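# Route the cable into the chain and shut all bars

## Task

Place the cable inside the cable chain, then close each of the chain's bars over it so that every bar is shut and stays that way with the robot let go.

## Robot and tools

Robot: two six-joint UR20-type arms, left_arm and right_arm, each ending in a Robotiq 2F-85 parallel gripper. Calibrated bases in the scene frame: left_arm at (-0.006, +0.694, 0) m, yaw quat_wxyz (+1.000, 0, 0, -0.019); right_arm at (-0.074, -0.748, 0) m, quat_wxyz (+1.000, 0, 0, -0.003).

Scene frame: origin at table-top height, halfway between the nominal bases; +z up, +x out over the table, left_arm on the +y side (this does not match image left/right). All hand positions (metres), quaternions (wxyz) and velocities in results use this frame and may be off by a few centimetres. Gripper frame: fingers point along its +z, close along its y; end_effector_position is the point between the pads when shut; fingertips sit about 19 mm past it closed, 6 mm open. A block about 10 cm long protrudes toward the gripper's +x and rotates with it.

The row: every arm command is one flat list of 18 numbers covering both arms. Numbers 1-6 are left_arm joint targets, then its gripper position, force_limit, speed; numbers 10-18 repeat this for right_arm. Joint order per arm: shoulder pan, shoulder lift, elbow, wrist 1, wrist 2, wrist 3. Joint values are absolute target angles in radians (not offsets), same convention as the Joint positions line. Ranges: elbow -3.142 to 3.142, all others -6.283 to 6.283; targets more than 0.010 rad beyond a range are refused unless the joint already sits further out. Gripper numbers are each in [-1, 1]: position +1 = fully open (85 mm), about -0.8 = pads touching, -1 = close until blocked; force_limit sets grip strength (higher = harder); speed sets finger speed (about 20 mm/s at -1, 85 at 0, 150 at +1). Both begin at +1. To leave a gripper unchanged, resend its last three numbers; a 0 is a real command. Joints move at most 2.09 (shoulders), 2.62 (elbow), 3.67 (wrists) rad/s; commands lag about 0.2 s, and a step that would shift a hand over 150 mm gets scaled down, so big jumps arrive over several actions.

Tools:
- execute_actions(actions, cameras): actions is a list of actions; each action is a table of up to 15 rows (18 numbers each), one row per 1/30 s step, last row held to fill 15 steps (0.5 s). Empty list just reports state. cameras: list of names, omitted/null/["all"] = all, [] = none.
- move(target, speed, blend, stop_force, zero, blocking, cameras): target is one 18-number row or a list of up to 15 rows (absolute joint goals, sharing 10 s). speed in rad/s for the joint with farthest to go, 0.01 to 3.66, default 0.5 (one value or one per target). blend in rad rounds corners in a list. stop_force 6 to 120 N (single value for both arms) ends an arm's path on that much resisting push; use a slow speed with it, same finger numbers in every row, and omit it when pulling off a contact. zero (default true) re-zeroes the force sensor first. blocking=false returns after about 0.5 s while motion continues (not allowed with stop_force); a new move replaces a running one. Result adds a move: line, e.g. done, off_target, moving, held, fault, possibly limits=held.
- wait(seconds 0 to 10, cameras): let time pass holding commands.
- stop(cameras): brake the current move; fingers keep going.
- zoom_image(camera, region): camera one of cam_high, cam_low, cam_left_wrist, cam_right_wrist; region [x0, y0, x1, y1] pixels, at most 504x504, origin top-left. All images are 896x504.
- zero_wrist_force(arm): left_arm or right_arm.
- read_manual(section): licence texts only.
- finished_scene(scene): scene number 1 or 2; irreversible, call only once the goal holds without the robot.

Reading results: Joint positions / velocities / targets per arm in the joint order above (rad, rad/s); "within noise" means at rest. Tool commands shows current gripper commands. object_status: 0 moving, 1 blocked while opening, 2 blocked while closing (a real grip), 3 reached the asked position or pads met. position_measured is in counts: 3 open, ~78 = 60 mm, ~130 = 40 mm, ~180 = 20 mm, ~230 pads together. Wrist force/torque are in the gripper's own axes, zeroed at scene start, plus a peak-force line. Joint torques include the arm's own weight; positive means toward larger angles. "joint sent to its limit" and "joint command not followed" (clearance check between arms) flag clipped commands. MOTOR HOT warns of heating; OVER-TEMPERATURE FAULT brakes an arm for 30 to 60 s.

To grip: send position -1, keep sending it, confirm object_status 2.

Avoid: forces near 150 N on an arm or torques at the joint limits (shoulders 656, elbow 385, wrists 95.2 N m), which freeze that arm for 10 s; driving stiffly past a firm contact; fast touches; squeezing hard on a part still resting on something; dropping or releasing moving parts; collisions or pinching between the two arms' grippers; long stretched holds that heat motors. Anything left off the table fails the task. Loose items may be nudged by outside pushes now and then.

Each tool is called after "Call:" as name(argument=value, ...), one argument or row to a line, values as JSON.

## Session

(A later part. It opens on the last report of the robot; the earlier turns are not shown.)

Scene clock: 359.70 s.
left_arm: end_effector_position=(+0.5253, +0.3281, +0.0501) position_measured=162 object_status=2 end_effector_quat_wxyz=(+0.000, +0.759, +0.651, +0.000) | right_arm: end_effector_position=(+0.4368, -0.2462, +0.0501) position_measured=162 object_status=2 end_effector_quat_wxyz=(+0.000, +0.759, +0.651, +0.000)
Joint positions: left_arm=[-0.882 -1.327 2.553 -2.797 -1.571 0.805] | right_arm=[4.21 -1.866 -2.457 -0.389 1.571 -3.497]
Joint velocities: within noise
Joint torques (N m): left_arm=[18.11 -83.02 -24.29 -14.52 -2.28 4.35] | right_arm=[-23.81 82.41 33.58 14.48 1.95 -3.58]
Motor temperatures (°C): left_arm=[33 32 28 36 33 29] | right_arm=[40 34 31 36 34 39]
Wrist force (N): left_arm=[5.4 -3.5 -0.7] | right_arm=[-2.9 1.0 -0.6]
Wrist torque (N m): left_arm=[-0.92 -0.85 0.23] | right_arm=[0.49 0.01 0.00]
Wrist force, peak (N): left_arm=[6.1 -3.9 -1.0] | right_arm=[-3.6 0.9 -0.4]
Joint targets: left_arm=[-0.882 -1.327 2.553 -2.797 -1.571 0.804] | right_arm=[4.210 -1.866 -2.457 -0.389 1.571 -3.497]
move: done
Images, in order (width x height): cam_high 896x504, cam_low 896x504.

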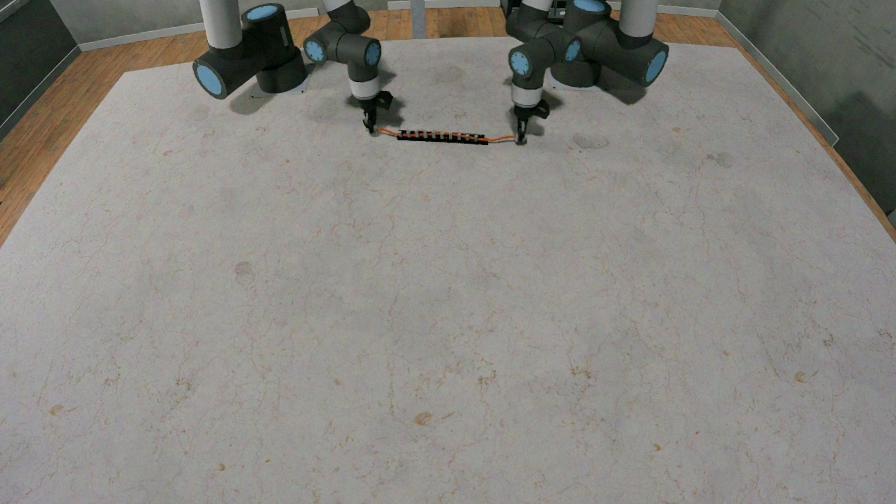

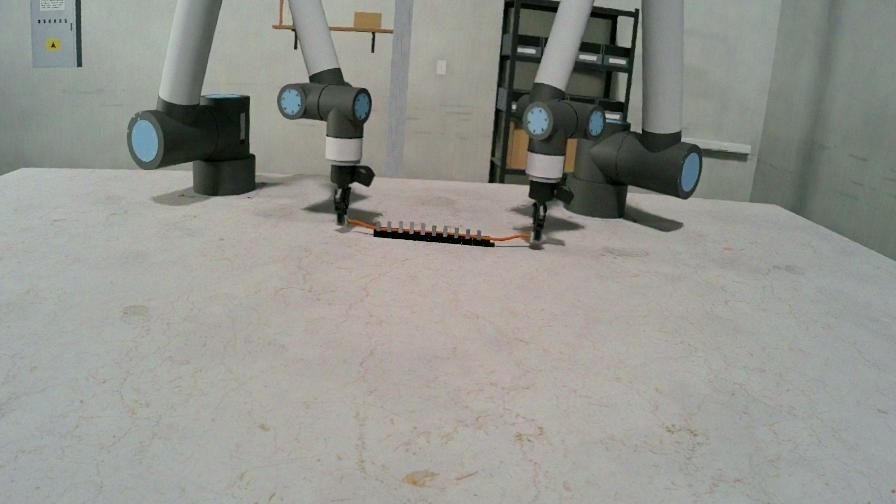

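Call:
move(
  target=[-0.8755, -1.3277, 2.5556, -2.7987, -1.5708, 0.8109, -1, -1, -1, 4.2069, -1.8633, -2.4630, -0.3861, 1.5708, -3.4995, -1, -1, -1],
  speed=0.02,
  cameras=["cam_low", "cam_high", "cam_right_wrist"],
)

Call:
zoom_image(
  camera="cam_high",
  region=[390, 115, 500, 155],
)

Call:
zoom_image(
  camera="cam_low",
  region=[360, 205, 510, 255],
)

Scene clock: 407.53 s.
left_arm: end_effector_position=(+0.5265, +0.3327, +0.0500) position_measured=162 object_status=2 end_effector_quat_wxyz=(+0.000, +0.759, +0.651, +0.000) | right_arm: end_effector_position=(+0.4360, -0.2513, +0.0500) position_measured=162 object_status=2 end_effector_quat_wxyz=(+0.000, +0.759, +0.651, +0.000)
Joint positions: left_arm=[-0.876 -1.328 2.555 -2.799 -1.571 0.811] | right_arm=[4.207 -1.863 -2.463 -0.386 1.571 -3.499]
Joint velocities: within noise
Joint torques (N m): left_arm=[19.88 -117.36 -15.08 -12.4 -2.47 4.7] | right_arm=[-29.3 123.57 26.74 10.4 1.39 -2.86]
Motor temperatures (°C): left_arm=[32 32 28 36 33 29] | right_arm=[40 34 31 36 34 39]
Wrist force (N): left_arm=[-3.6 -2.9 0.3] | right_arm=[6.1 1.5 1.0]
Wrist torque (N m): left_arm=[-0.88 -0.87 0.26] | right_arm=[0.51 0.07 -0.05]
Wrist force, peak (N): left_arm=[5.1 -3.6 -1.1] | right_arm=[6.1 1.5 1.0]
Joint targets: left_arm=[-0.875 -1.328 2.556 -2.799 -1.571 0.811] | right_arm=[4.207 -1.863 -2.463 -0.386 1.571 -3.499]
move: done
Images, in order (width x height): cam_high 896x504, cam_low 896x504, cam_right_wrist 896x504.

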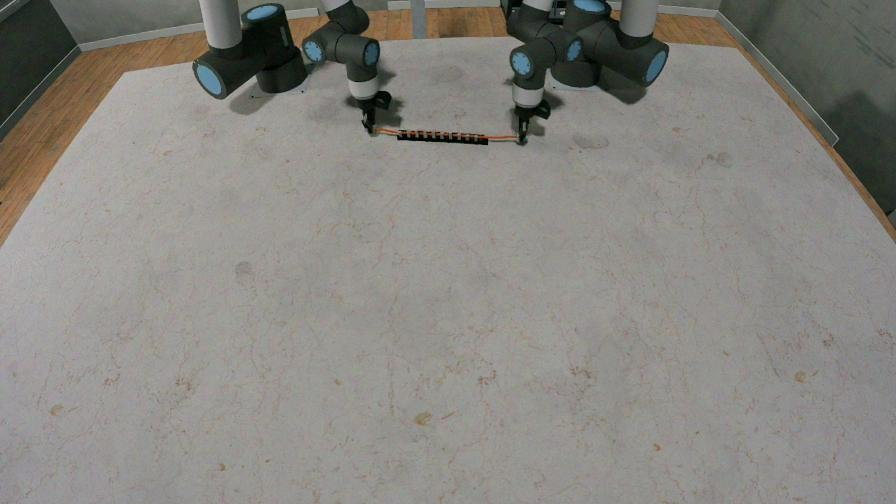

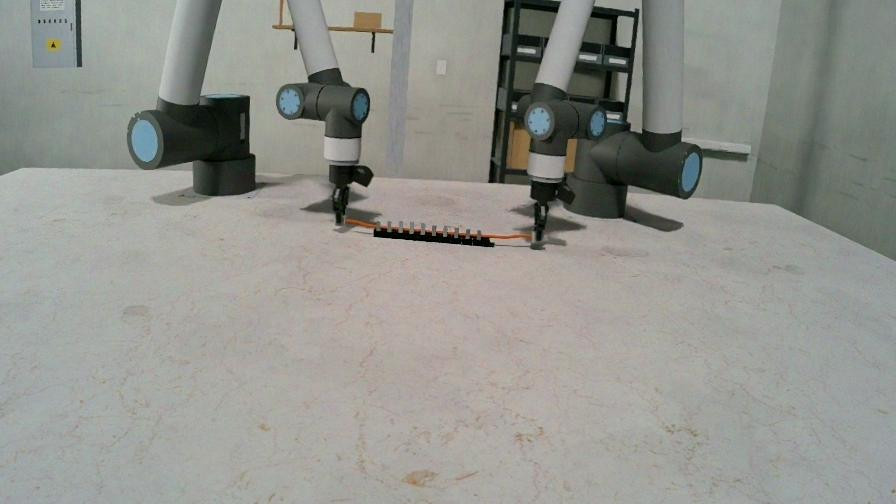

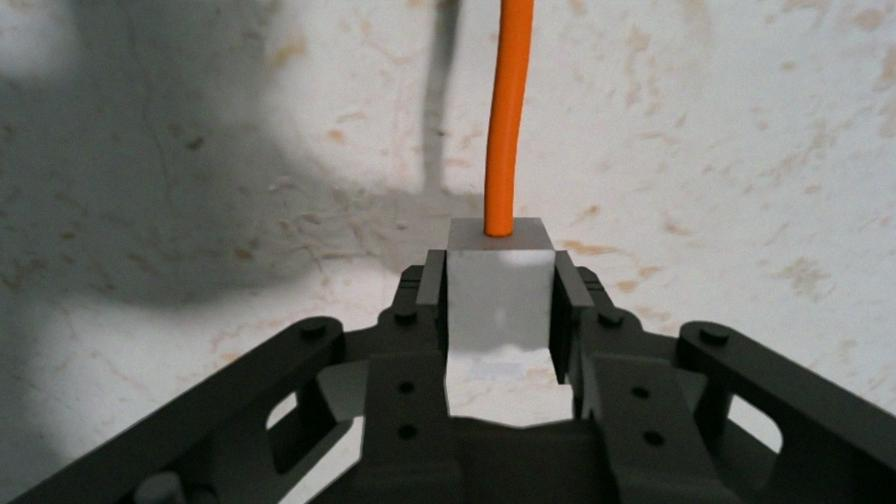

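Scaled by 4.582 from the camera's 896x504 image, which has a finer 1280x720 frame.

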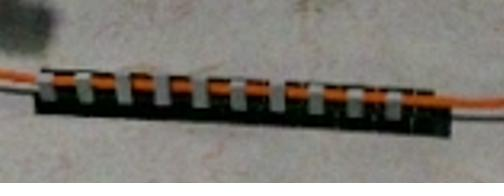

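Scaled by 3.360 from the camera's 896x504 image, which has a finer 1280x720 frame.

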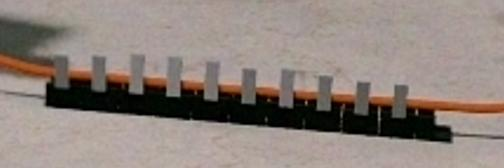

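Call:
move(
  target=[-0.8787, -1.2769, 2.5644, -2.8583, -1.5708, 0.8077, -1, -1, -1, 4.2083, -1.9047, -2.4682, -0.3396, 1.5708, -3.4981, -1, -1, -1],
  speed=0.04,
  stop_force=9,
  cameras=["cam_low", "cam_high", "cam_right_wrist", "cam_left_wrist"],
)

Call:
zoom_image(
  camera="cam_high",
  region=[390, 115, 500, 155],
)

Call:
zoom_image(
  camera="cam_low",
  region=[340, 205, 550, 255],
)

Scene clock: 425.70 s.
left_arm: end_effector_position=(+0.5259, +0.3305, +0.0250) position_measured=162 object_status=2 end_effector_quat_wxyz=(+0.000, +0.759, +0.651, +0.000) | right_arm: end_effector_position=(+0.4363, -0.2489, +0.0269) position_measured=162 object_status=2 end_effector_quat_wxyz=(+0.000, +0.759, +0.651, +0.000)
Joint positions: left_arm=[-0.879 -1.277 2.564 -2.858 -1.571 0.808] | right_arm=[4.208 -1.905 -2.468 -0.34 1.571 -3.498]
Joint velocities: within noise
Joint torques (N m): left_arm=[-33.39 -91.19 -23.21 -14.08 -1.77 -6.86] | right_arm=[41.7 93.87 35.29 12.77 1.72 2.28]
Motor temperatures (°C): left_arm=[32 32 28 36 33 29] | right_arm=[40 34 31 36 34 39]
Wrist force (N): left_arm=[5.0 -3.5 -0.1] | right_arm=[-3.6 1.5 0.2]
Wrist torque (N m): left_arm=[-0.97 -0.58 0.24] | right_arm=[0.62 -0.03 -0.03]
Wrist force, peak (N): left_arm=[9.0 -3.9 -0.9] | right_arm=[9.0 1.4 1.0]
Joint targets: left_arm=[-0.879 -1.277 2.564 -2.858 -1.571 0.808] | right_arm=[4.208 -1.905 -2.468 -0.340 1.571 -3.498]
move: done

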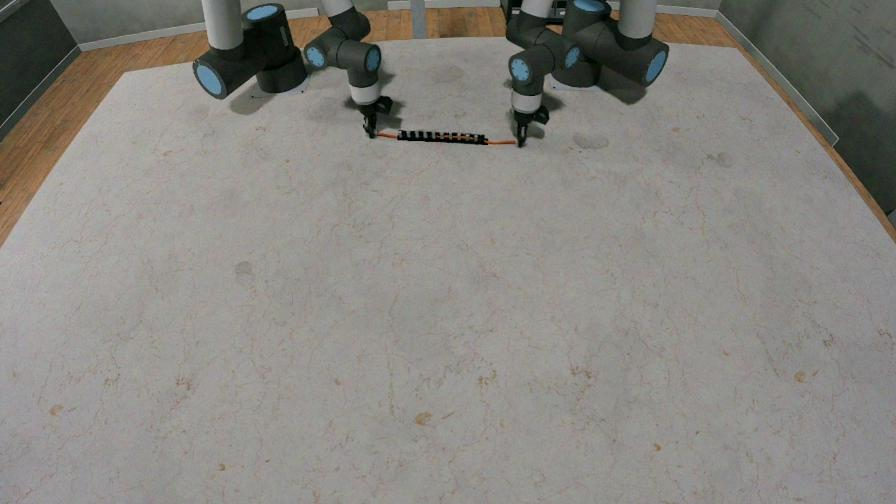

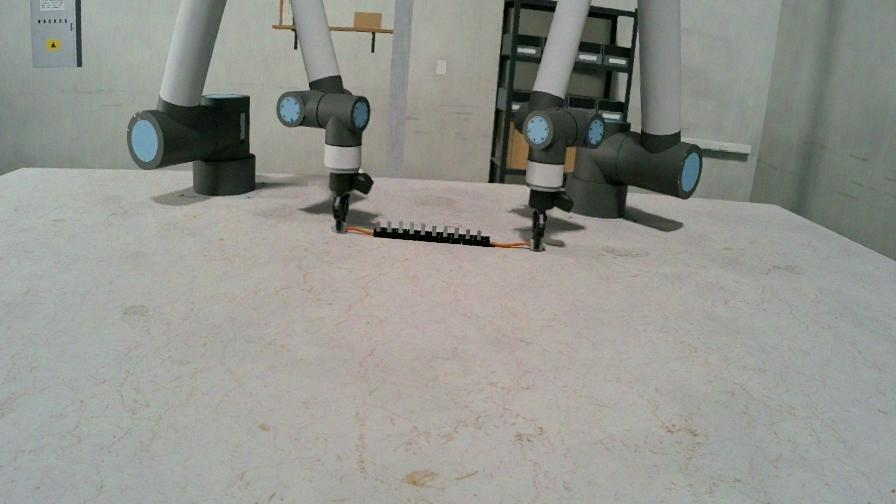

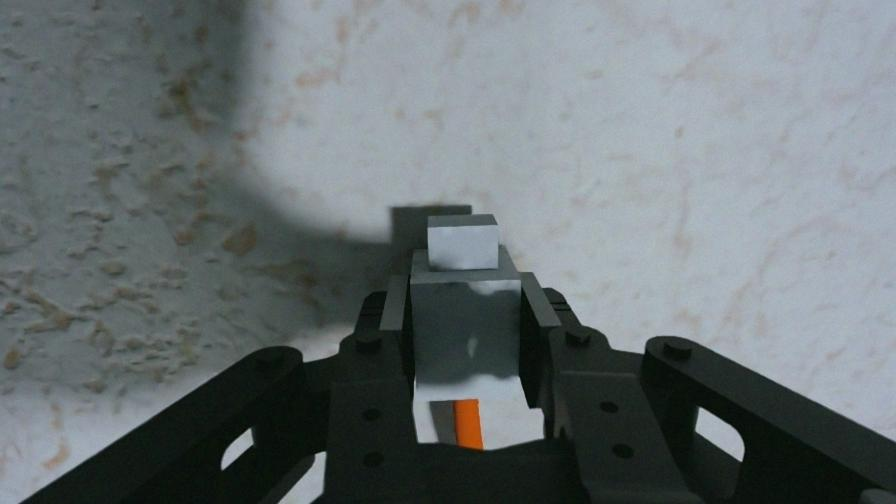

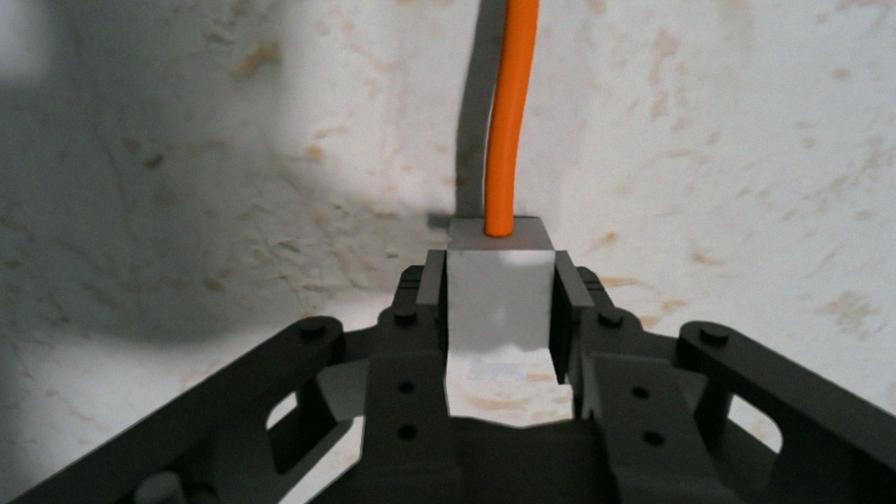

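Scaled by 4.582 from the camera's 896x504 image, which has a finer 1280x720 frame.

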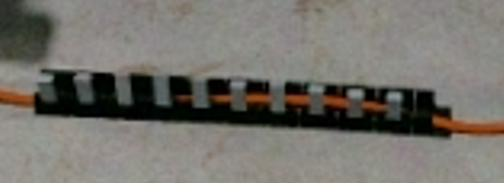

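Scaled by 2.400 from the camera's 896x504 image, which has a finer 1280x720 frame.

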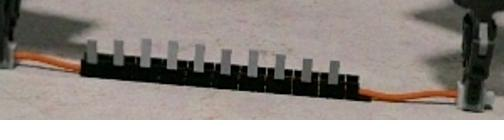

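Call:
move(
  target=[
    [-0.8787, -1.2769, 2.5644, -2.8583, -1.5708, 0.8077, -1, -1, -1, 4.2083, -1.9047, -2.4682, -0.3396, 1.5708, -3.4981, 0.26, -1, -1],
    [-0.8787, -1.2769, 2.5644, -2.8583, -1.5708, 0.8077, -1, -1, -1, 4.2083, -1.7985, -2.4429, -0.4709, 1.5708, -3.4981, 0.26, -1, -1],
    [-0.8787, -1.2769, 2.5644, -2.8583, -1.5708, 0.8077, -1, -1, -1, 4.2083, -1.6928, -2.4048, -0.6149, 1.5708, -3.4981, 0.26, -1, -1],
    [-0.8787, -1.2769, 2.5644, -2.8583, -1.5708, 0.8077, -1, -1, -1, 4.2545, -1.9806, -2.0381, -0.6937, 1.5708, -5.0227, -1, -1, 0],
  ],
  speed=[0.1, 0.12, 0.4, 0.7],
  blend=[0, 0.02, 0.05, 0],
  cameras=["cam_low", "cam_right_wrist"],
)

Call:
zoom_image(
  camera="cam_right_wrist",
  region=[0, 0, 450, 250],
)

Call:
zoom_image(
  camera="cam_right_wrist",
  region=[446, 0, 896, 250],
)

Scene clock: 474.73 s.
left_arm: end_effector_position=(+0.5259, +0.3305, +0.0250) position_measured=162 object_status=2 end_effector_quat_wxyz=(+0.000, +0.759, +0.651, +0.000) | right_arm: end_effector_position=(+0.5401, +0.0282, +0.1300) position_measured=232 object_status=3 end_effector_quat_wxyz=(+0.000, +0.077, +0.997, +0.000)
Joint positions: left_arm=[-0.879 -1.277 2.564 -2.858 -1.571 0.808] | right_arm=[4.255 -1.981 -2.038 -0.694 1.571 -5.023]
Joint velocities: within noise
Joint torques (N m): left_arm=[-22.04 -105.04 -40.21 -6.7 0 -6.57] | right_arm=[38.8 138.87 87 9.34 0.41 -2.8]
Motor temperatures (°C): left_arm=[32 32 28 36 33 29] | right_arm=[40 34 31 36 34 39]
Wrist force (N): left_arm=[2.0 -3.7 -0.3] | right_arm=[-0.2 0.7 -0.1]
Wrist torque (N m): left_arm=[-0.98 -0.68 0.25] | right_arm=[0.37 -0.11 -0.14]
Wrist force, peak (N): left_arm=[5.6 -4.1 -1.1] | right_arm=[-3.8 1.7 -0.6]
Joint targets: left_arm=[-0.879 -1.277 2.564 -2.858 -1.571 0.808] | right_arm=[4.255 -1.981 -2.038 -0.694 1.571 -5.023]
move: done
Images, in order (width x height): cam_low 896x504, cam_right_wrist 896x504.

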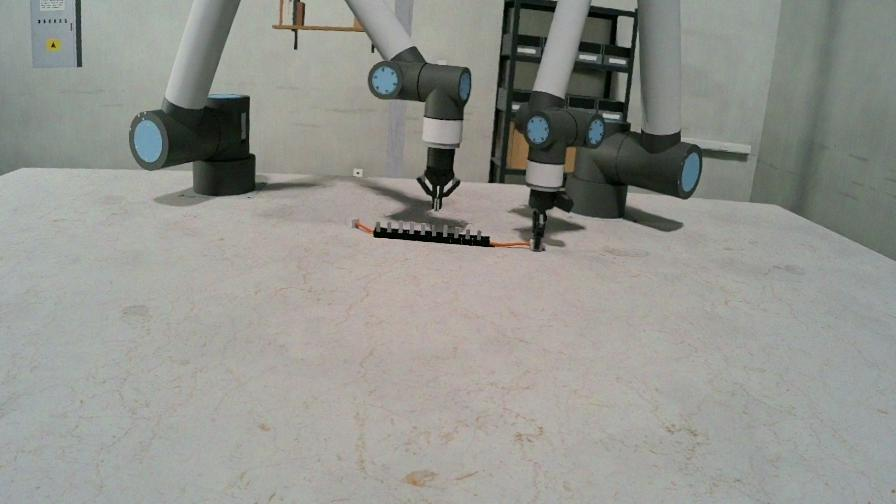

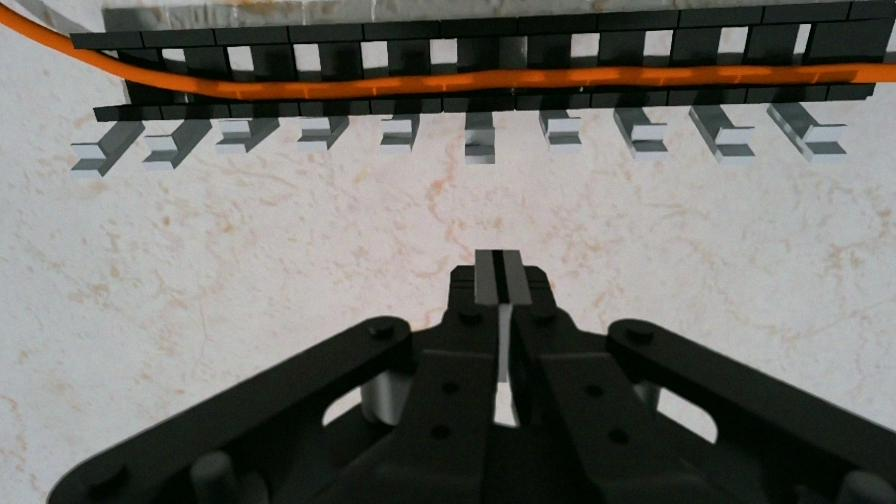

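Scaled by 1.120 from the camera's 896x504 image, which has a finer 1280x720 frame.

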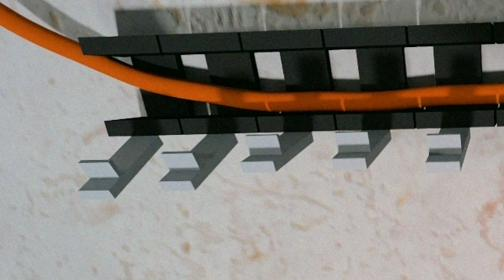

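Scaled by 1.120 from the camera's 896x504 image, which has a finer 1280x720 frame.

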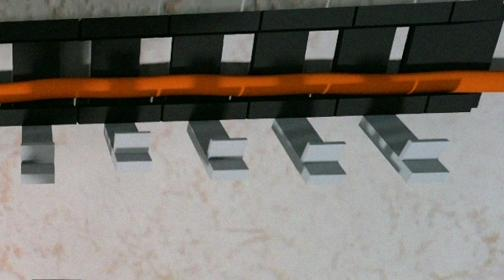

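Call:
zoom_image(
  camera="cam_right_wrist",
  region=[20, 0, 260, 190],
)

Call:
zoom_image(
  camera="cam_right_wrist",
  region=[660, 0, 896, 180],
)

Scaled by 2.100 from the camera's 896x504 image, which has a finer 1280x720 frame.

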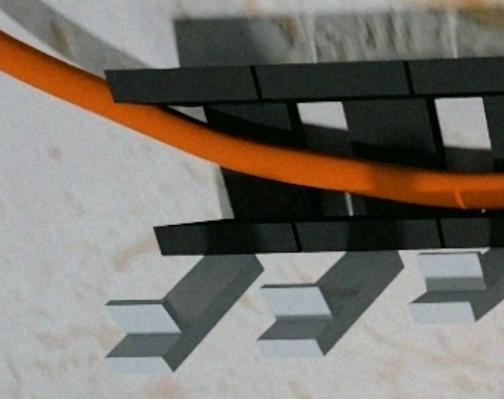

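Scaled by 2.136 from the camera's 896x504 image, which has a finer 1280x720 frame.

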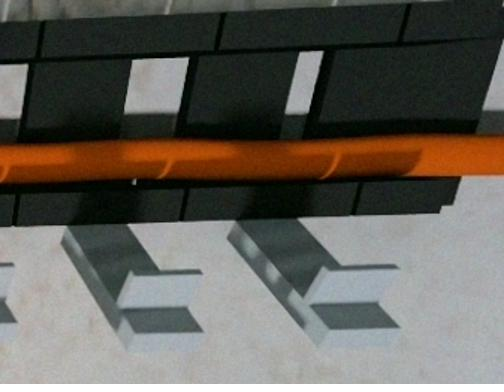

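Call:
move(
  target=[
    [-0.8787, -1.2769, 2.5644, -2.8583, -1.5708, 0.8077, -1, -1, -1, 4.2505, -2.0558, -2.0682, -0.5884, 1.5708, -5.0354, -1, -1, 0],
    [-0.8787, -1.2769, 2.5644, -2.8583, -1.5708, 0.8077, -1, -1, -1, 4.3078, -2.0354, -2.1090, -0.5680, 1.5708, -4.9781, -1, -1, 0],
    [-0.8787, -1.2769, 2.5644, -2.8583, -1.5708, 0.8077, -1, -1, -1, 4.3215, -2.0384, -2.1197, -0.5543, 1.5708, -4.9644, -1, -1, 0],
    [-0.8787, -1.2769, 2.5644, -2.8583, -1.5708, 0.8077, -1, -1, -1, 4.3215, -2.0419, -2.1205, -0.5500, 1.5708, -4.9644, -1, -1, 0],
  ],
  speed=[0.15, 0.07, 0.03, 0.01],
  blend=[0.005, 0.01, 0.002, 0],
  stop_force=25,
  cameras=["cam_right_wrist"],
)

Scene clock: 550.47 s.
left_arm: end_effector_position=(+0.5259, +0.3305, +0.0250) position_measured=162 object_status=2 end_effector_quat_wxyz=(+0.000, +0.759, +0.651, +0.000) | right_arm: end_effector_position=(+0.4724, +0.0332, +0.0472) position_measured=232 object_status=3 end_effector_quat_wxyz=(+0.000, +0.073, +0.997, +0.000)
Joint positions: left_arm=[-0.879 -1.277 2.564 -2.858 -1.571 0.808] | right_arm=[4.321 -2.041 -2.12 -0.551 1.571 -4.964]
Joint velocities: within noise
Joint torques (N m): left_arm=[-17.39 -114.21 -32.3 -7.42 0.73 -5.78] | right_arm=[36.1 145.18 53.04 2.32 0.91 1.09]
Motor temperatures (°C): left_arm=[32 32 28 36 33 29] | right_arm=[40 34 31 35 34 39]
Wrist force (N): left_arm=[2.0 -3.7 -0.2] | right_arm=[-1.2 2.2 -31.6]
Wrist torque (N m): left_arm=[-0.98 -0.66 0.25] | right_arm=[0.16 -0.47 -0.13]
Wrist force, peak (N): left_arm=[2.7 -3.9 -0.4] | right_arm=[4.8 -13.2 -56.3]
Joint targets: left_arm=[-0.879 -1.277 2.564 -2.858 -1.571 0.808] | right_arm=[4.321 -2.041 -2.120 -0.551 1.571 -4.964]
move: contact (right_arm); path passed 3 of 4 targets; blend cut to 0.0069 rad at target 2
Images, in order (width x height): cam_right_wrist 896x504.

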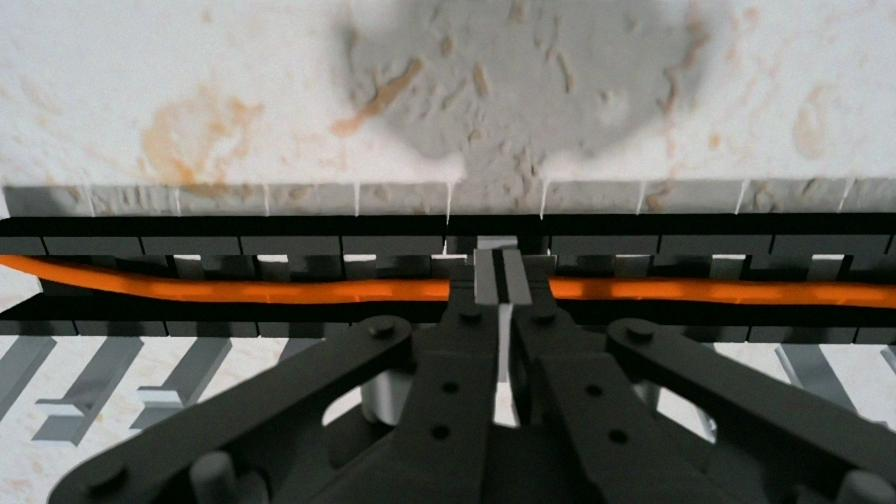

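Call:
move(
  target=[
    [-0.8787, -1.2769, 2.5644, -2.8583, -1.5708, 0.8077, -1, -1, -1, 4.3215, -1.9982, -2.1086, -0.6056, 1.5708, -4.9644, -1, -1, 0],
    [-0.8787, -1.2769, 2.5644, -2.8583, -1.5708, 0.8077, -1, -1, -1, 4.2505, -2.0245, -2.0592, -0.6286, 1.5708, -5.0354, -1, -1, 0],
    [-0.8787, -1.2769, 2.5644, -2.8583, -1.5708, 0.8077, -1, -1, -1, 4.2391, -2.0344, -2.1109, -0.5671, 1.5708, -5.0468, -1, -1, 0],
    [-0.8787, -1.2769, 2.5644, -2.8583, -1.5708, 0.8077, -1, -1, -1, 4.2980, -2.0133, -2.1525, -0.5466, 1.5708, -4.9878, -1, -1, 0],
    [-0.8787, -1.2769, 2.5644, -2.8583, -1.5708, 0.8077, -1, -1, -1, 4.3122, -2.0166, -2.1634, -0.5323, 1.5708, -4.9737, -1, -1, 0],
    [-0.8787, -1.2769, 2.5644, -2.8583, -1.5708, 0.8077, -1, -1, -1, 4.3122, -2.0197, -2.1642, -0.5286, 1.5708, -4.9737, -1, -1, 0],
    [-0.8787, -1.2769, 2.5644, -2.8583, -1.5708, 0.8077, -1, -1, -1, 4.3122, -2.0197, -2.1642, -0.5286, 1.5708, -4.9777, -1, -1, 0],
    [-0.8787, -1.2769, 2.5644, -2.8583, -1.5708, 0.8077, -1, -1, -1, 4.3122, -1.9746, -2.1521, -0.5858, 1.5708, -4.9737, -1, -1, 0],
    [-0.8787, -1.2769, 2.5644, -2.8583, -1.5708, 0.8077, -1, -1, -1, 4.2391, -2.0018, -2.1017, -0.6089, 1.5708, -5.0468, -1, -1, 0],
    [-0.8787, -1.2769, 2.5644, -2.8583, -1.5708, 0.8077, -1, -1, -1, 4.2269, -2.0132, -2.1526, -0.5466, 1.5708, -5.0590, -1, -1, 0],
    [-0.8787, -1.2769, 2.5644, -2.8583, -1.5708, 0.8077, -1, -1, -1, 4.2876, -1.9919, -2.1950, -0.5255, 1.5708, -4.9983, -1, -1, 0],
    [-0.8787, -1.2769, 2.5644, -2.8583, -1.5708, 0.8077, -1, -1, -1, 4.3022, -1.9951, -2.2062, -0.5110, 1.5708, -4.9837, -1, -1, 0],
    [-0.8787, -1.2769, 2.5644, -2.8583, -1.5708, 0.8077, -1, -1, -1, 4.3022, -1.9983, -2.2070, -0.5072, 1.5708, -4.9837, -1, -1, 0],
  ],
  speed=[0.1, 0.25, 0.2, 0.08, 0.03, 0.01, 0.01, 0.1, 0.25, 0.2, 0.08, 0.03, 0.01],
  blend=[0.01, 0.01, 0.01, 0.01, 0.002, 0, 0, 0.01, 0.01, 0.01, 0.01, 0.002, 0],
  cameras=["cam_right_wrist"],
)

Scene clock: 610.23 s.
left_arm: end_effector_position=(+0.5259, +0.3305, +0.0250) position_measured=162 object_status=2 end_effector_quat_wxyz=(+0.000, +0.759, +0.651, +0.000) | right_arm: end_effector_position=(+0.4627, -0.0332, +0.0471) position_measured=232 object_status=3 end_effector_quat_wxyz=(+0.000, +0.073, +0.997, +0.000)
Joint positions: left_arm=[-0.879 -1.277 2.564 -2.858 -1.571 0.808] | right_arm=[4.302 -1.998 -2.207 -0.507 1.571 -4.984]
Joint velocities: within noise
Joint torques (N m): left_arm=[-4.55 -114.73 -24.75 -8.26 2.51 -5.79] | right_arm=[39.94 126.74 41.19 12.53 0.77 2.66]
Motor temperatures (°C): left_arm=[32 32 28 36 33 29] | right_arm=[39 34 31 35 34 39]
Wrist force (N): left_arm=[2.3 -3.9 0.0] | right_arm=[0.7 -0.4 -3.8]
Wrist torque (N m): left_arm=[-1.04 -0.69 0.25] | right_arm=[0.41 -0.21 -0.13]
Wrist force, peak (N): left_arm=[2.5 -4.1 0.2] | right_arm=[4.9 -12.2 -47.8]
Joint targets: left_arm=[-0.879 -1.277 2.564 -2.858 -1.571 0.808] | right_arm=[4.302 -1.998 -2.207 -0.507 1.571 -4.984]
move: done; blend cut to 0.0071 rad at target 4, 0.0019 rad at target 5, 0.0073 rad at target 11, 0.0019 rad at target 12
Images, in order (width x height): cam_right_wrist 896x504.

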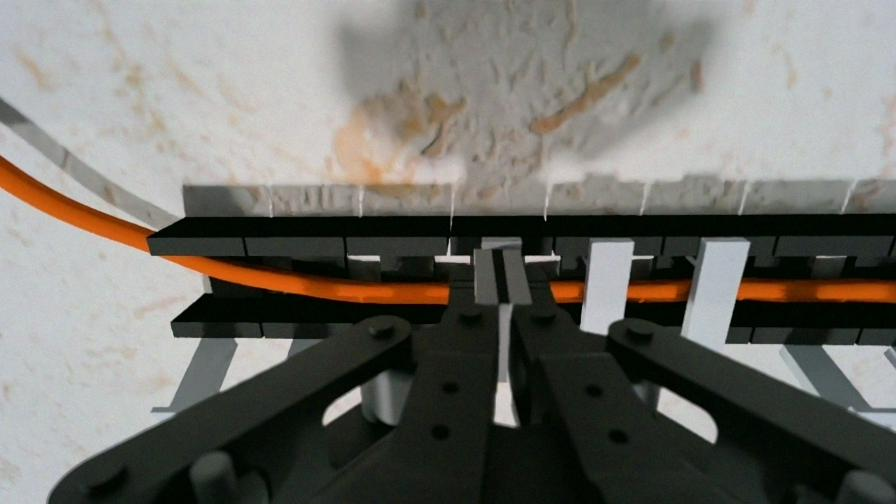

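Call:
move(
  target=[-0.8787, -1.2769, 2.5644, -2.8583, -1.5708, 0.8077, -1, -1, -1, 4.3022, -1.9995, -2.2073, -0.5056, 1.5708, -4.9837, -1, -1, 0],
  speed=0.01,
  stop_force=28,
  cameras=[],
)

Scene clock: 623.47 s.
left_arm: end_effector_position=(+0.5259, +0.3305, +0.0250) position_measured=162 object_status=2 end_effector_quat_wxyz=(+0.000, +0.759, +0.651, +0.000) | right_arm: end_effector_position=(+0.4627, -0.0331, +0.0469) position_measured=232 object_status=3 end_effector_quat_wxyz=(+0.000, +0.073, +0.997, +0.000)
Joint positions: left_arm=[-0.879 -1.277 2.564 -2.858 -1.571 0.808] | right_arm=[4.302 -1.998 -2.207 -0.507 1.571 -4.984]
Joint velocities: within noise
Joint torques (N m): left_arm=[-2.46 -112.51 -23.49 -8.31 3.09 -5.4] | right_arm=[40.24 101.55 32.65 2.95 0.3 2.48]
Motor temperatures (°C): left_arm=[32 32 28 36 33 29] | right_arm=[39 34 31 35 34 38]
Wrist force (N): left_arm=[2.3 -3.7 -0.5] | right_arm=[7.2 -17.2 -71.6]
Wrist torque (N m): left_arm=[-0.97 -0.70 0.26] | right_arm=[0.54 -0.14 -0.12]
Wrist force, peak (N): left_arm=[2.4 -4.2 -0.1] | right_arm=[7.2 -17.2 -71.6]
Joint targets: left_arm=[-0.879 -1.277 2.564 -2.858 -1.571 0.808] | right_arm=[4.302 -1.998 -2.207 -0.507 1.571 -4.984]
move: contact (right_arm)
No camera images: "cameras" was empty.

Call:
move(
  target=[
    [-0.8787, -1.2769, 2.5644, -2.8583, -1.5708, 0.8077, -1, -1, -1, 4.3022, -1.9516, -2.1945, -0.5663, 1.5708, -4.9837, -1, -1, 0],
    [-0.8787, -1.2769, 2.5644, -2.8583, -1.5708, 0.8077, -1, -1, -1, 4.2269, -1.9795, -2.1432, -0.5897, 1.5708, -5.0590, -1, -1, 0],
    [-0.8787, -1.2769, 2.5644, -2.8583, -1.5708, 0.8077, -1, -1, -1, 4.2140, -1.9926, -2.1935, -0.5263, 1.5708, -5.0719, -1, -1, 0],
    [-0.8787, -1.2769, 2.5644, -2.8583, -1.5708, 0.8077, -1, -1, -1, 4.2765, -1.9704, -2.2369, -0.5050, 1.5708, -5.0094, -1, -1, 0],
    [-0.8787, -1.2769, 2.5644, -2.8583, -1.5708, 0.8077, -1, -1, -1, 4.2916, -1.9742, -2.2485, -0.4898, 1.5708, -4.9943, -1, -1, 0],
    [-0.8787, -1.2769, 2.5644, -2.8583, -1.5708, 0.8077, -1, -1, -1, 4.2916, -1.9788, -2.2495, -0.4841, 1.5708, -4.9943, -1, -1, 0],
  ],
  speed=[0.1, 0.25, 0.2, 0.08, 0.03, 0.01],
  blend=[0.01, 0.01, 0.01, 0.01, 0.002, 0],
  stop_force=20,
  zero=false,
  cameras=["cam_right_wrist"],
)

Scene clock: 649.27 s.
left_arm: end_effector_position=(+0.5259, +0.3305, +0.0250) position_measured=162 object_status=2 end_effector_quat_wxyz=(+0.000, +0.759, +0.651, +0.000) | right_arm: end_effector_position=(+0.4627, -0.0331, +0.0471) position_measured=232 object_status=3 end_effector_quat_wxyz=(+0.000, +0.073, +0.997, +0.000)
Joint positions: left_arm=[-0.879 -1.277 2.564 -2.858 -1.571 0.808] | right_arm=[4.302 -1.998 -2.207 -0.507 1.571 -4.984]
Joint velocities: within noise
Joint torques (N m): left_arm=[-3.94 -113.34 -23.65 -9.03 3.27 -5.37] | right_arm=[29.1 113.9 38.39 9.44 0.35 2.57]
Motor temperatures (°C): left_arm=[32 32 28 36 33 29] | right_arm=[39 34 31 35 33 38]
Wrist force (N): left_arm=[2.3 -3.4 -0.1] | right_arm=[1.4 -1.3 -16.2]
Wrist torque (N m): left_arm=[-0.94 -0.69 0.25] | right_arm=[0.43 -0.19 -0.13]
Wrist force, peak (N): left_arm=[2.2 -4.2 0.2] | right_arm=[6.4 -15.7 -72.2]
Joint targets: left_arm=[-0.879 -1.277 2.564 -2.858 -1.571 0.808] | right_arm=[4.302 -1.998 -2.207 -0.507 1.571 -4.984]
move: contact (right_arm); path passed 0 of 6 targets; blend cut to 0.0076 rad at target 4; right_arm: the elbow is farthest, 0.043 rad from its target
Images, in order (width x height): cam_right_wrist 896x504.

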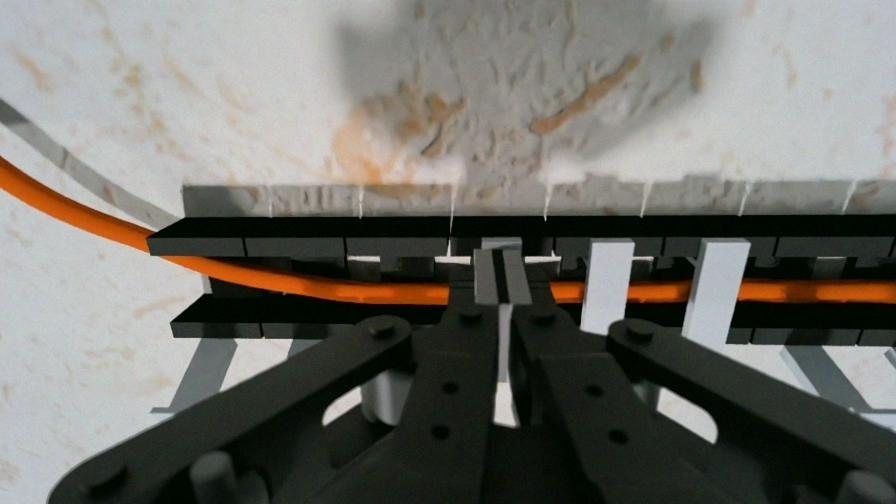

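Call:
move(
  target=[
    [-0.8787, -1.2769, 2.5644, -2.8583, -1.5708, 0.8077, -1, -1, -1, 4.3022, -1.9516, -2.1945, -0.5663, 1.5708, -4.9837, -1, -1, 0],
    [-0.8787, -1.2769, 2.5644, -2.8583, -1.5708, 0.8077, -1, -1, -1, 4.2269, -1.9795, -2.1432, -0.5897, 1.5708, -5.0590, -1, -1, 0],
    [-0.8787, -1.2769, 2.5644, -2.8583, -1.5708, 0.8077, -1, -1, -1, 4.2140, -1.9926, -2.1935, -0.5263, 1.5708, -5.0719, -1, -1, 0],
  ],
  speed=[0.1, 0.25, 0.2],
  blend=[0.01, 0.01, 0],
  cameras=[],
)

Call:
move(
  target=[
    [-0.8787, -1.2769, 2.5644, -2.8583, -1.5708, 0.8077, -1, -1, -1, 4.2765, -1.9704, -2.2369, -0.5050, 1.5708, -5.0094, -1, -1, 0],
    [-0.8787, -1.2769, 2.5644, -2.8583, -1.5708, 0.8077, -1, -1, -1, 4.2916, -1.9742, -2.2485, -0.4898, 1.5708, -4.9943, -1, -1, 0],
    [-0.8787, -1.2769, 2.5644, -2.8583, -1.5708, 0.8077, -1, -1, -1, 4.2916, -1.9788, -2.2495, -0.4841, 1.5708, -4.9943, -1, -1, 0],
  ],
  speed=[0.08, 0.03, 0.01],
  blend=[0.01, 0.002, 0],
  stop_force=20,
  cameras=["cam_right_wrist"],
)

Scene clock: 665.33 s.
left_arm: end_effector_position=(+0.5259, +0.3305, +0.0250) position_measured=162 object_status=2 end_effector_quat_wxyz=(+0.000, +0.759, +0.651, +0.000) | right_arm: end_effector_position=(+0.5273, -0.0763, +0.0561) position_measured=232 object_status=3 end_effector_quat_wxyz=(+0.000, +0.073, +0.997, +0.000)
Joint positions: left_arm=[-0.879 -1.277 2.564 -2.858 -1.571 0.808] | right_arm=[4.214 -1.993 -2.193 -0.526 1.571 -5.072]
Joint velocities: within noise
Joint torques (N m): left_arm=[-5.65 -114.37 -25.45 -9.17 4.01 -4.72] | right_arm=[-33.24 127.54 44.31 13.42 0.1 -3.53]
Motor temperatures (°C): left_arm=[32 32 28 36 33 29] | right_arm=[39 33 31 35 33 38]
Wrist force (N): left_arm=[2.4 -3.6 -0.5] | right_arm=[-0.5 1.4 0.2]
Wrist torque (N m): left_arm=[-0.95 -0.71 0.25] | right_arm=[0.51 0.00 -0.12]
Wrist force, peak (N): left_arm=[2.6 -4.3 -0.3] | right_arm=[2.0 -1.3 -21.1]
Joint targets: left_arm=[-0.879 -1.277 2.564 -2.858 -1.571 0.808] | right_arm=[4.214 -1.993 -2.193 -0.526 1.571 -5.072]
move: done
No camera images: "cameras" was empty.

Scene clock: 668.03 s.
left_arm: end_effector_position=(+0.5259, +0.3305, +0.0250) position_measured=162 object_status=2 end_effector_quat_wxyz=(+0.000, +0.759, +0.651, +0.000) | right_arm: end_effector_position=(+0.4577, -0.0663, +0.0470) position_measured=232 object_status=3 end_effector_quat_wxyz=(+0.000, +0.073, +0.997, +0.000)
Joint positions: left_arm=[-0.879 -1.277 2.564 -2.858 -1.571 0.808] | right_arm=[4.292 -1.977 -2.249 -0.486 1.571 -4.994]
Joint velocities: within noise
Joint torques (N m): left_arm=[-5.37 -114.73 -24.52 -9.68 4.81 -4.39] | right_arm=[32.46 142.13 55.07 3.24 0.18 1.34]
Motor temperatures (°C): left_arm=[32 32 28 36 33 29] | right_arm=[39 33 31 35 33 38]
Wrist force (N): left_arm=[2.3 -3.4 0.1] | right_arm=[-2.3 5.4 -17.2]
Wrist torque (N m): left_arm=[-0.94 -0.68 0.26] | right_arm=[0.29 -0.32 -0.11]
Wrist force, peak (N): left_arm=[2.7 -3.9 0.0] | right_arm=[4.8 -10.5 -50.3]
Joint targets: left_arm=[-0.879 -1.277 2.564 -2.858 -1.571 0.808] | right_arm=[4.292 -1.977 -2.249 -0.486 1.571 -4.994]
move: contact (right_arm); path passed 2 of 3 targets; blend cut to 0.0076 rad at target 1
Images, in order (width x height): cam_right_wrist 896x504.

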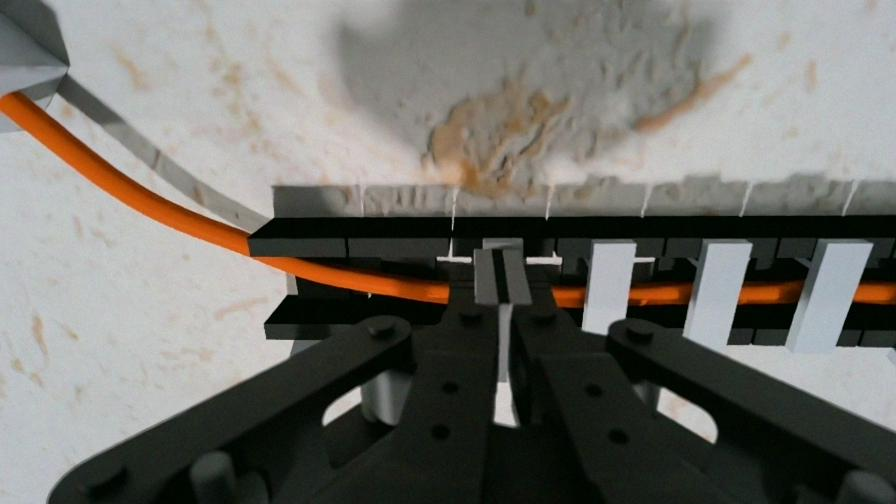

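Call:
move(
  target=[
    [-0.8787, -1.2769, 2.5644, -2.8583, -1.5708, 0.8077, -1, -1, -1, 4.2916, -1.9284, -2.2364, -0.5477, 1.5708, -4.9943, -1, -1, 0],
    [-0.8787, -1.2769, 2.5644, -2.8583, -1.5708, 0.8077, -1, -1, -1, 4.2140, -1.9573, -2.1839, -0.5712, 1.5708, -5.0719, -1, -1, 0],
    [-0.8787, -1.2769, 2.5644, -2.8583, -1.5708, 0.8077, -1, -1, -1, 4.2001, -1.9723, -2.2334, -0.5067, 1.5708, -5.0858, -1, -1, 0],
  ],
  speed=[0.1, 0.25, 0.2],
  blend=[0.01, 0.01, 0],
  cameras=[],
)

Call:
move(
  target=[
    [-0.8787, -1.2769, 2.5644, -2.8583, -1.5708, 0.8077, -1, -1, -1, 4.2645, -1.9493, -2.2778, -0.4853, 1.5708, -5.0214, -1, -1, 0],
    [-0.8787, -1.2769, 2.5644, -2.8583, -1.5708, 0.8077, -1, -1, -1, 4.2800, -1.9532, -2.2896, -0.4695, 1.5708, -5.0059, -1, -1, 0],
    [-0.8787, -1.2769, 2.5644, -2.8583, -1.5708, 0.8077, -1, -1, -1, 4.2800, -1.9581, -2.2907, -0.4636, 1.5708, -5.0059, -1, -1, 0],
  ],
  speed=[0.08, 0.03, 0.01],
  blend=[0.01, 0.002, 0],
  stop_force=20,
  cameras=["cam_right_wrist"],
)

Call:
move(
  target=[
    [-0.8787, -1.2769, 2.5644, -2.8583, -1.5708, 0.8077, -1, -1, -1, 4.2800, -1.9054, -2.2771, -0.5299, 1.5708, -5.0059, -1, -1, 0],
    [-0.8787, -1.2769, 2.5644, -2.8583, -1.5708, 0.8077, -1, -1, -1, 4.2001, -1.9355, -2.2234, -0.5535, 1.5708, -5.0858, -1, -1, 0],
    [-0.8787, -1.2769, 2.5644, -2.8583, -1.5708, 0.8077, -1, -1, -1, 4.1852, -1.9521, -2.2725, -0.4878, 1.5708, -5.1007, -1, -1, 0],
  ],
  speed=[0.1, 0.25, 0.2],
  blend=[0.01, 0.01, 0],
  cameras=["cam_right_wrist"],
)

Scene clock: 719.87 s.
left_arm: end_effector_position=(+0.5259, +0.3305, +0.0250) position_measured=162 object_status=2 end_effector_quat_wxyz=(+0.000, +0.759, +0.651, +0.000) | right_arm: end_effector_position=(+0.5225, -0.1094, +0.0560) position_measured=232 object_status=3 end_effector_quat_wxyz=(+0.000, +0.073, +0.997, +0.000)
Joint positions: left_arm=[-0.879 -1.277 2.564 -2.858 -1.571 0.808] | right_arm=[4.2 -1.972 -2.233 -0.507 1.571 -5.086]
Joint velocities: within noise
Joint torques (N m): left_arm=[-5.75 -112.37 -24.89 -9.66 4.19 -4.08] | right_arm=[-28.64 118.51 44.24 13.44 0.34 -3.22]
Motor temperatures (°C): left_arm=[32 32 28 36 33 29] | right_arm=[39 33 30 35 33 38]
Wrist force (N): left_arm=[2.0 -3.6 -0.3] | right_arm=[-0.1 2.1 0.3]
Wrist torque (N m): left_arm=[-0.98 -0.64 0.25] | right_arm=[0.60 -0.07 -0.11]
Wrist force, peak (N): left_arm=[2.3 -4.2 -0.1] | right_arm=[-2.4 5.2 -18.2]
Joint targets: left_arm=[-0.879 -1.277 2.564 -2.858 -1.571 0.808] | right_arm=[4.200 -1.972 -2.233 -0.507 1.571 -5.086]
move: done
No camera images: "cameras" was empty.

Scene clock: 722.63 s.
left_arm: end_effector_position=(+0.5259, +0.3305, +0.0250) position_measured=162 object_status=2 end_effector_quat_wxyz=(+0.000, +0.759, +0.651, +0.000) | right_arm: end_effector_position=(+0.4530, -0.0994, +0.0469) position_measured=232 object_status=3 end_effector_quat_wxyz=(+0.000, +0.073, +0.997, +0.000)
Joint positions: left_arm=[-0.879 -1.277 2.564 -2.858 -1.571 0.808] | right_arm=[4.28 -1.957 -2.29 -0.465 1.571 -5.006]
Joint velocities: within noise
Joint torques (N m): left_arm=[-3.94 -113.34 -24.8 -10.08 4.45 -4.08] | right_arm=[35.32 138.89 56.57 4.05 0.2 1.87]
Motor temperatures (°C): left_arm=[32 32 28 36 33 29] | right_arm=[39 33 30 35 33 38]
Wrist force (N): left_arm=[2.1 -3.6 -0.6] | right_arm=[-2.4 5.8 -14.6]
Wrist torque (N m): left_arm=[-0.95 -0.68 0.25] | right_arm=[0.47 -0.17 -0.08]
Wrist force, peak (N): left_arm=[2.1 -4.3 -0.3] | right_arm=[4.5 -10.4 -49.4]
Joint targets: left_arm=[-0.879 -1.277 2.564 -2.858 -1.571 0.808] | right_arm=[4.280 -1.957 -2.290 -0.465 1.571 -5.006]
move: contact (right_arm); path passed 2 of 3 targets; blend cut to 0.0079 rad at target 1
Images, in order (width x height): cam_right_wrist 896x504.

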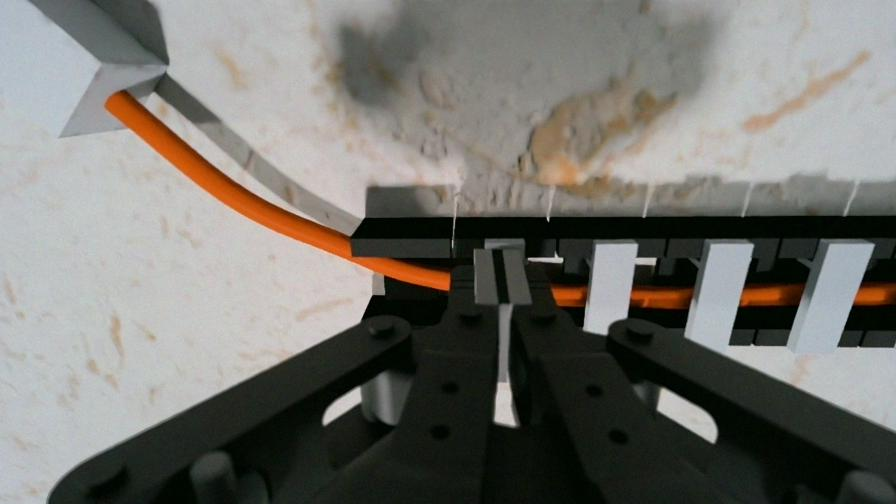

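Scene clock: 724.40 s.
left_arm: end_effector_position=(+0.5259, +0.3305, +0.0250) position_measured=162 object_status=2 end_effector_quat_wxyz=(+0.000, +0.759, +0.651, +0.000) | right_arm: end_effector_position=(+0.5176, -0.1426, +0.0561) position_measured=232 object_status=3 end_effector_quat_wxyz=(+0.000, +0.073, +0.997, +0.000)
Joint positions: left_arm=[-0.879 -1.277 2.564 -2.858 -1.571 0.808] | right_arm=[4.185 -1.952 -2.272 -0.488 1.571 -5.101]
Joint velocities: within noise
Joint torques (N m): left_arm=[-4.29 -113.53 -25.78 -9.93 4.65 -4.05] | right_arm=[-31.41 113.43 41.62 13.51 -0.11 -3.26]
Motor temperatures (°C): left_arm=[32 32 28 36 33 29] | right_arm=[39 33 30 35 33 38]
Wrist force (N): left_arm=[2.2 -3.8 -0.2] | right_arm=[-0.7 0.8 -0.3]
Wrist torque (N m): left_arm=[-1.01 -0.70 0.26] | right_arm=[0.34 0.04 -0.09]
Wrist force, peak (N): left_arm=[2.2 -4.2 -0.8] | right_arm=[-2.2 5.1 -14.5]
Joint targets: left_arm=[-0.879 -1.277 2.564 -2.858 -1.571 0.808] | right_arm=[4.185 -1.952 -2.272 -0.488 1.571 -5.101]
move: done
Images, in order (width x height): cam_right_wrist 896x504.

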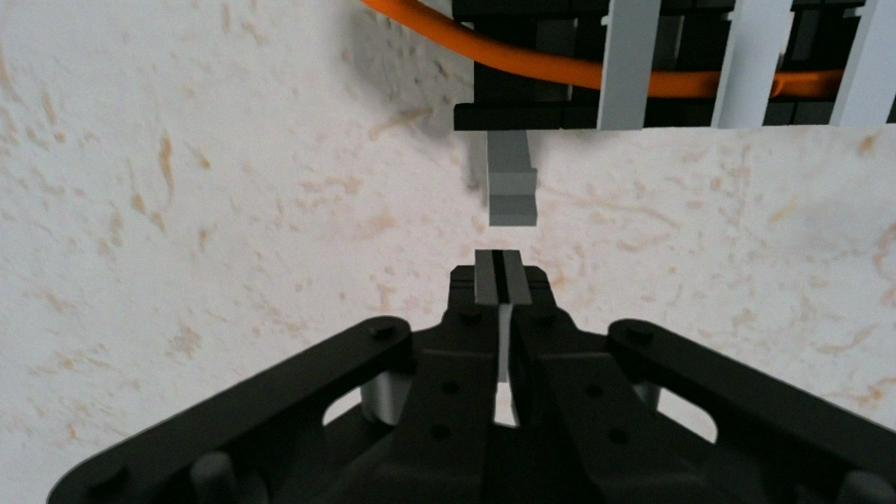

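Call:
move(
  target=[
    [-0.8787, -1.2769, 2.5644, -2.8583, -1.5708, 0.8077, -1, -1, -1, 4.2516, -1.9285, -2.3181, -0.4658, 1.5708, -5.0343, -1, -1, 0],
    [-0.8787, -1.2769, 2.5644, -2.8583, -1.5708, 0.8077, -1, -1, -1, 4.2677, -1.9325, -2.3302, -0.4496, 1.5708, -5.0182, -1, -1, 0],
    [-0.8787, -1.2769, 2.5644, -2.8583, -1.5708, 0.8077, -1, -1, -1, 4.2677, -1.9376, -2.3314, -0.4435, 1.5708, -5.0182, -1, -1, 0],
  ],
  speed=[0.08, 0.03, 0.01],
  blend=[0.01, 0.002, 0],
  stop_force=20,
  cameras=["cam_right_wrist"],
)

Scene clock: 734.37 s.
left_arm: end_effector_position=(+0.5259, +0.3305, +0.0250) position_measured=162 object_status=2 end_effector_quat_wxyz=(+0.000, +0.759, +0.651, +0.000) | right_arm: end_effector_position=(+0.4480, -0.1327, +0.0469) position_measured=232 object_status=3 end_effector_quat_wxyz=(+0.000, +0.073, +0.997, +0.000)
Joint positions: left_arm=[-0.879 -1.277 2.564 -2.858 -1.571 0.808] | right_arm=[4.268 -1.936 -2.331 -0.445 1.571 -5.018]
Joint velocities: within noise
Joint torques (N m): left_arm=[-4.3 -112.83 -27.07 -10.76 4.87 -3.6] | right_arm=[31.83 129.23 56.56 4.3 -0.18 2.7]
Motor temperatures (°C): left_arm=[32 32 28 36 32 29] | right_arm=[39 33 30 35 33 38]
Wrist force (N): left_arm=[2.3 -3.7 0.0] | right_arm=[-2.3 5.3 -15.4]
Wrist torque (N m): left_arm=[-0.98 -0.71 0.25] | right_arm=[0.41 -0.26 -0.05]
Wrist force, peak (N): left_arm=[2.4 -4.1 -0.5] | right_arm=[4.5 -9.9 -47.3]
Joint targets: left_arm=[-0.879 -1.277 2.564 -2.858 -1.571 0.808] | right_arm=[4.268 -1.936 -2.331 -0.445 1.571 -5.018]
move: contact (right_arm); path passed 2 of 3 targets; blend cut to 0.0081 rad at target 1
Images, in order (width x height): cam_right_wrist 896x504.

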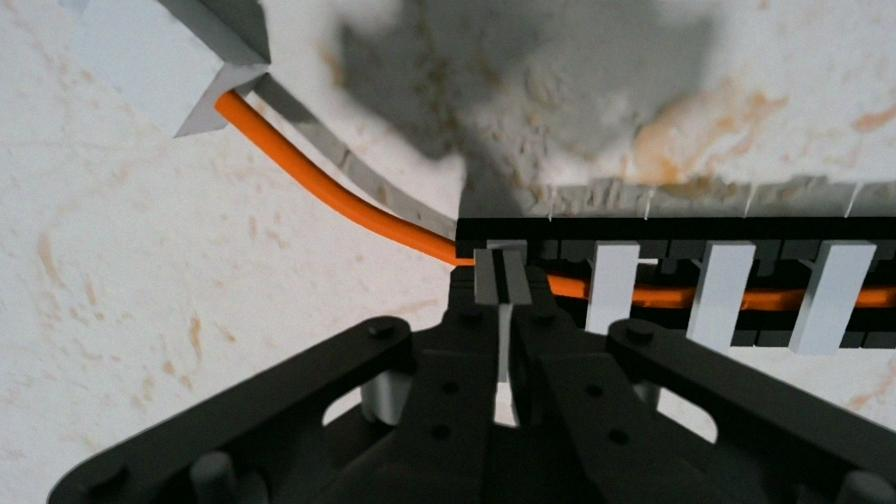

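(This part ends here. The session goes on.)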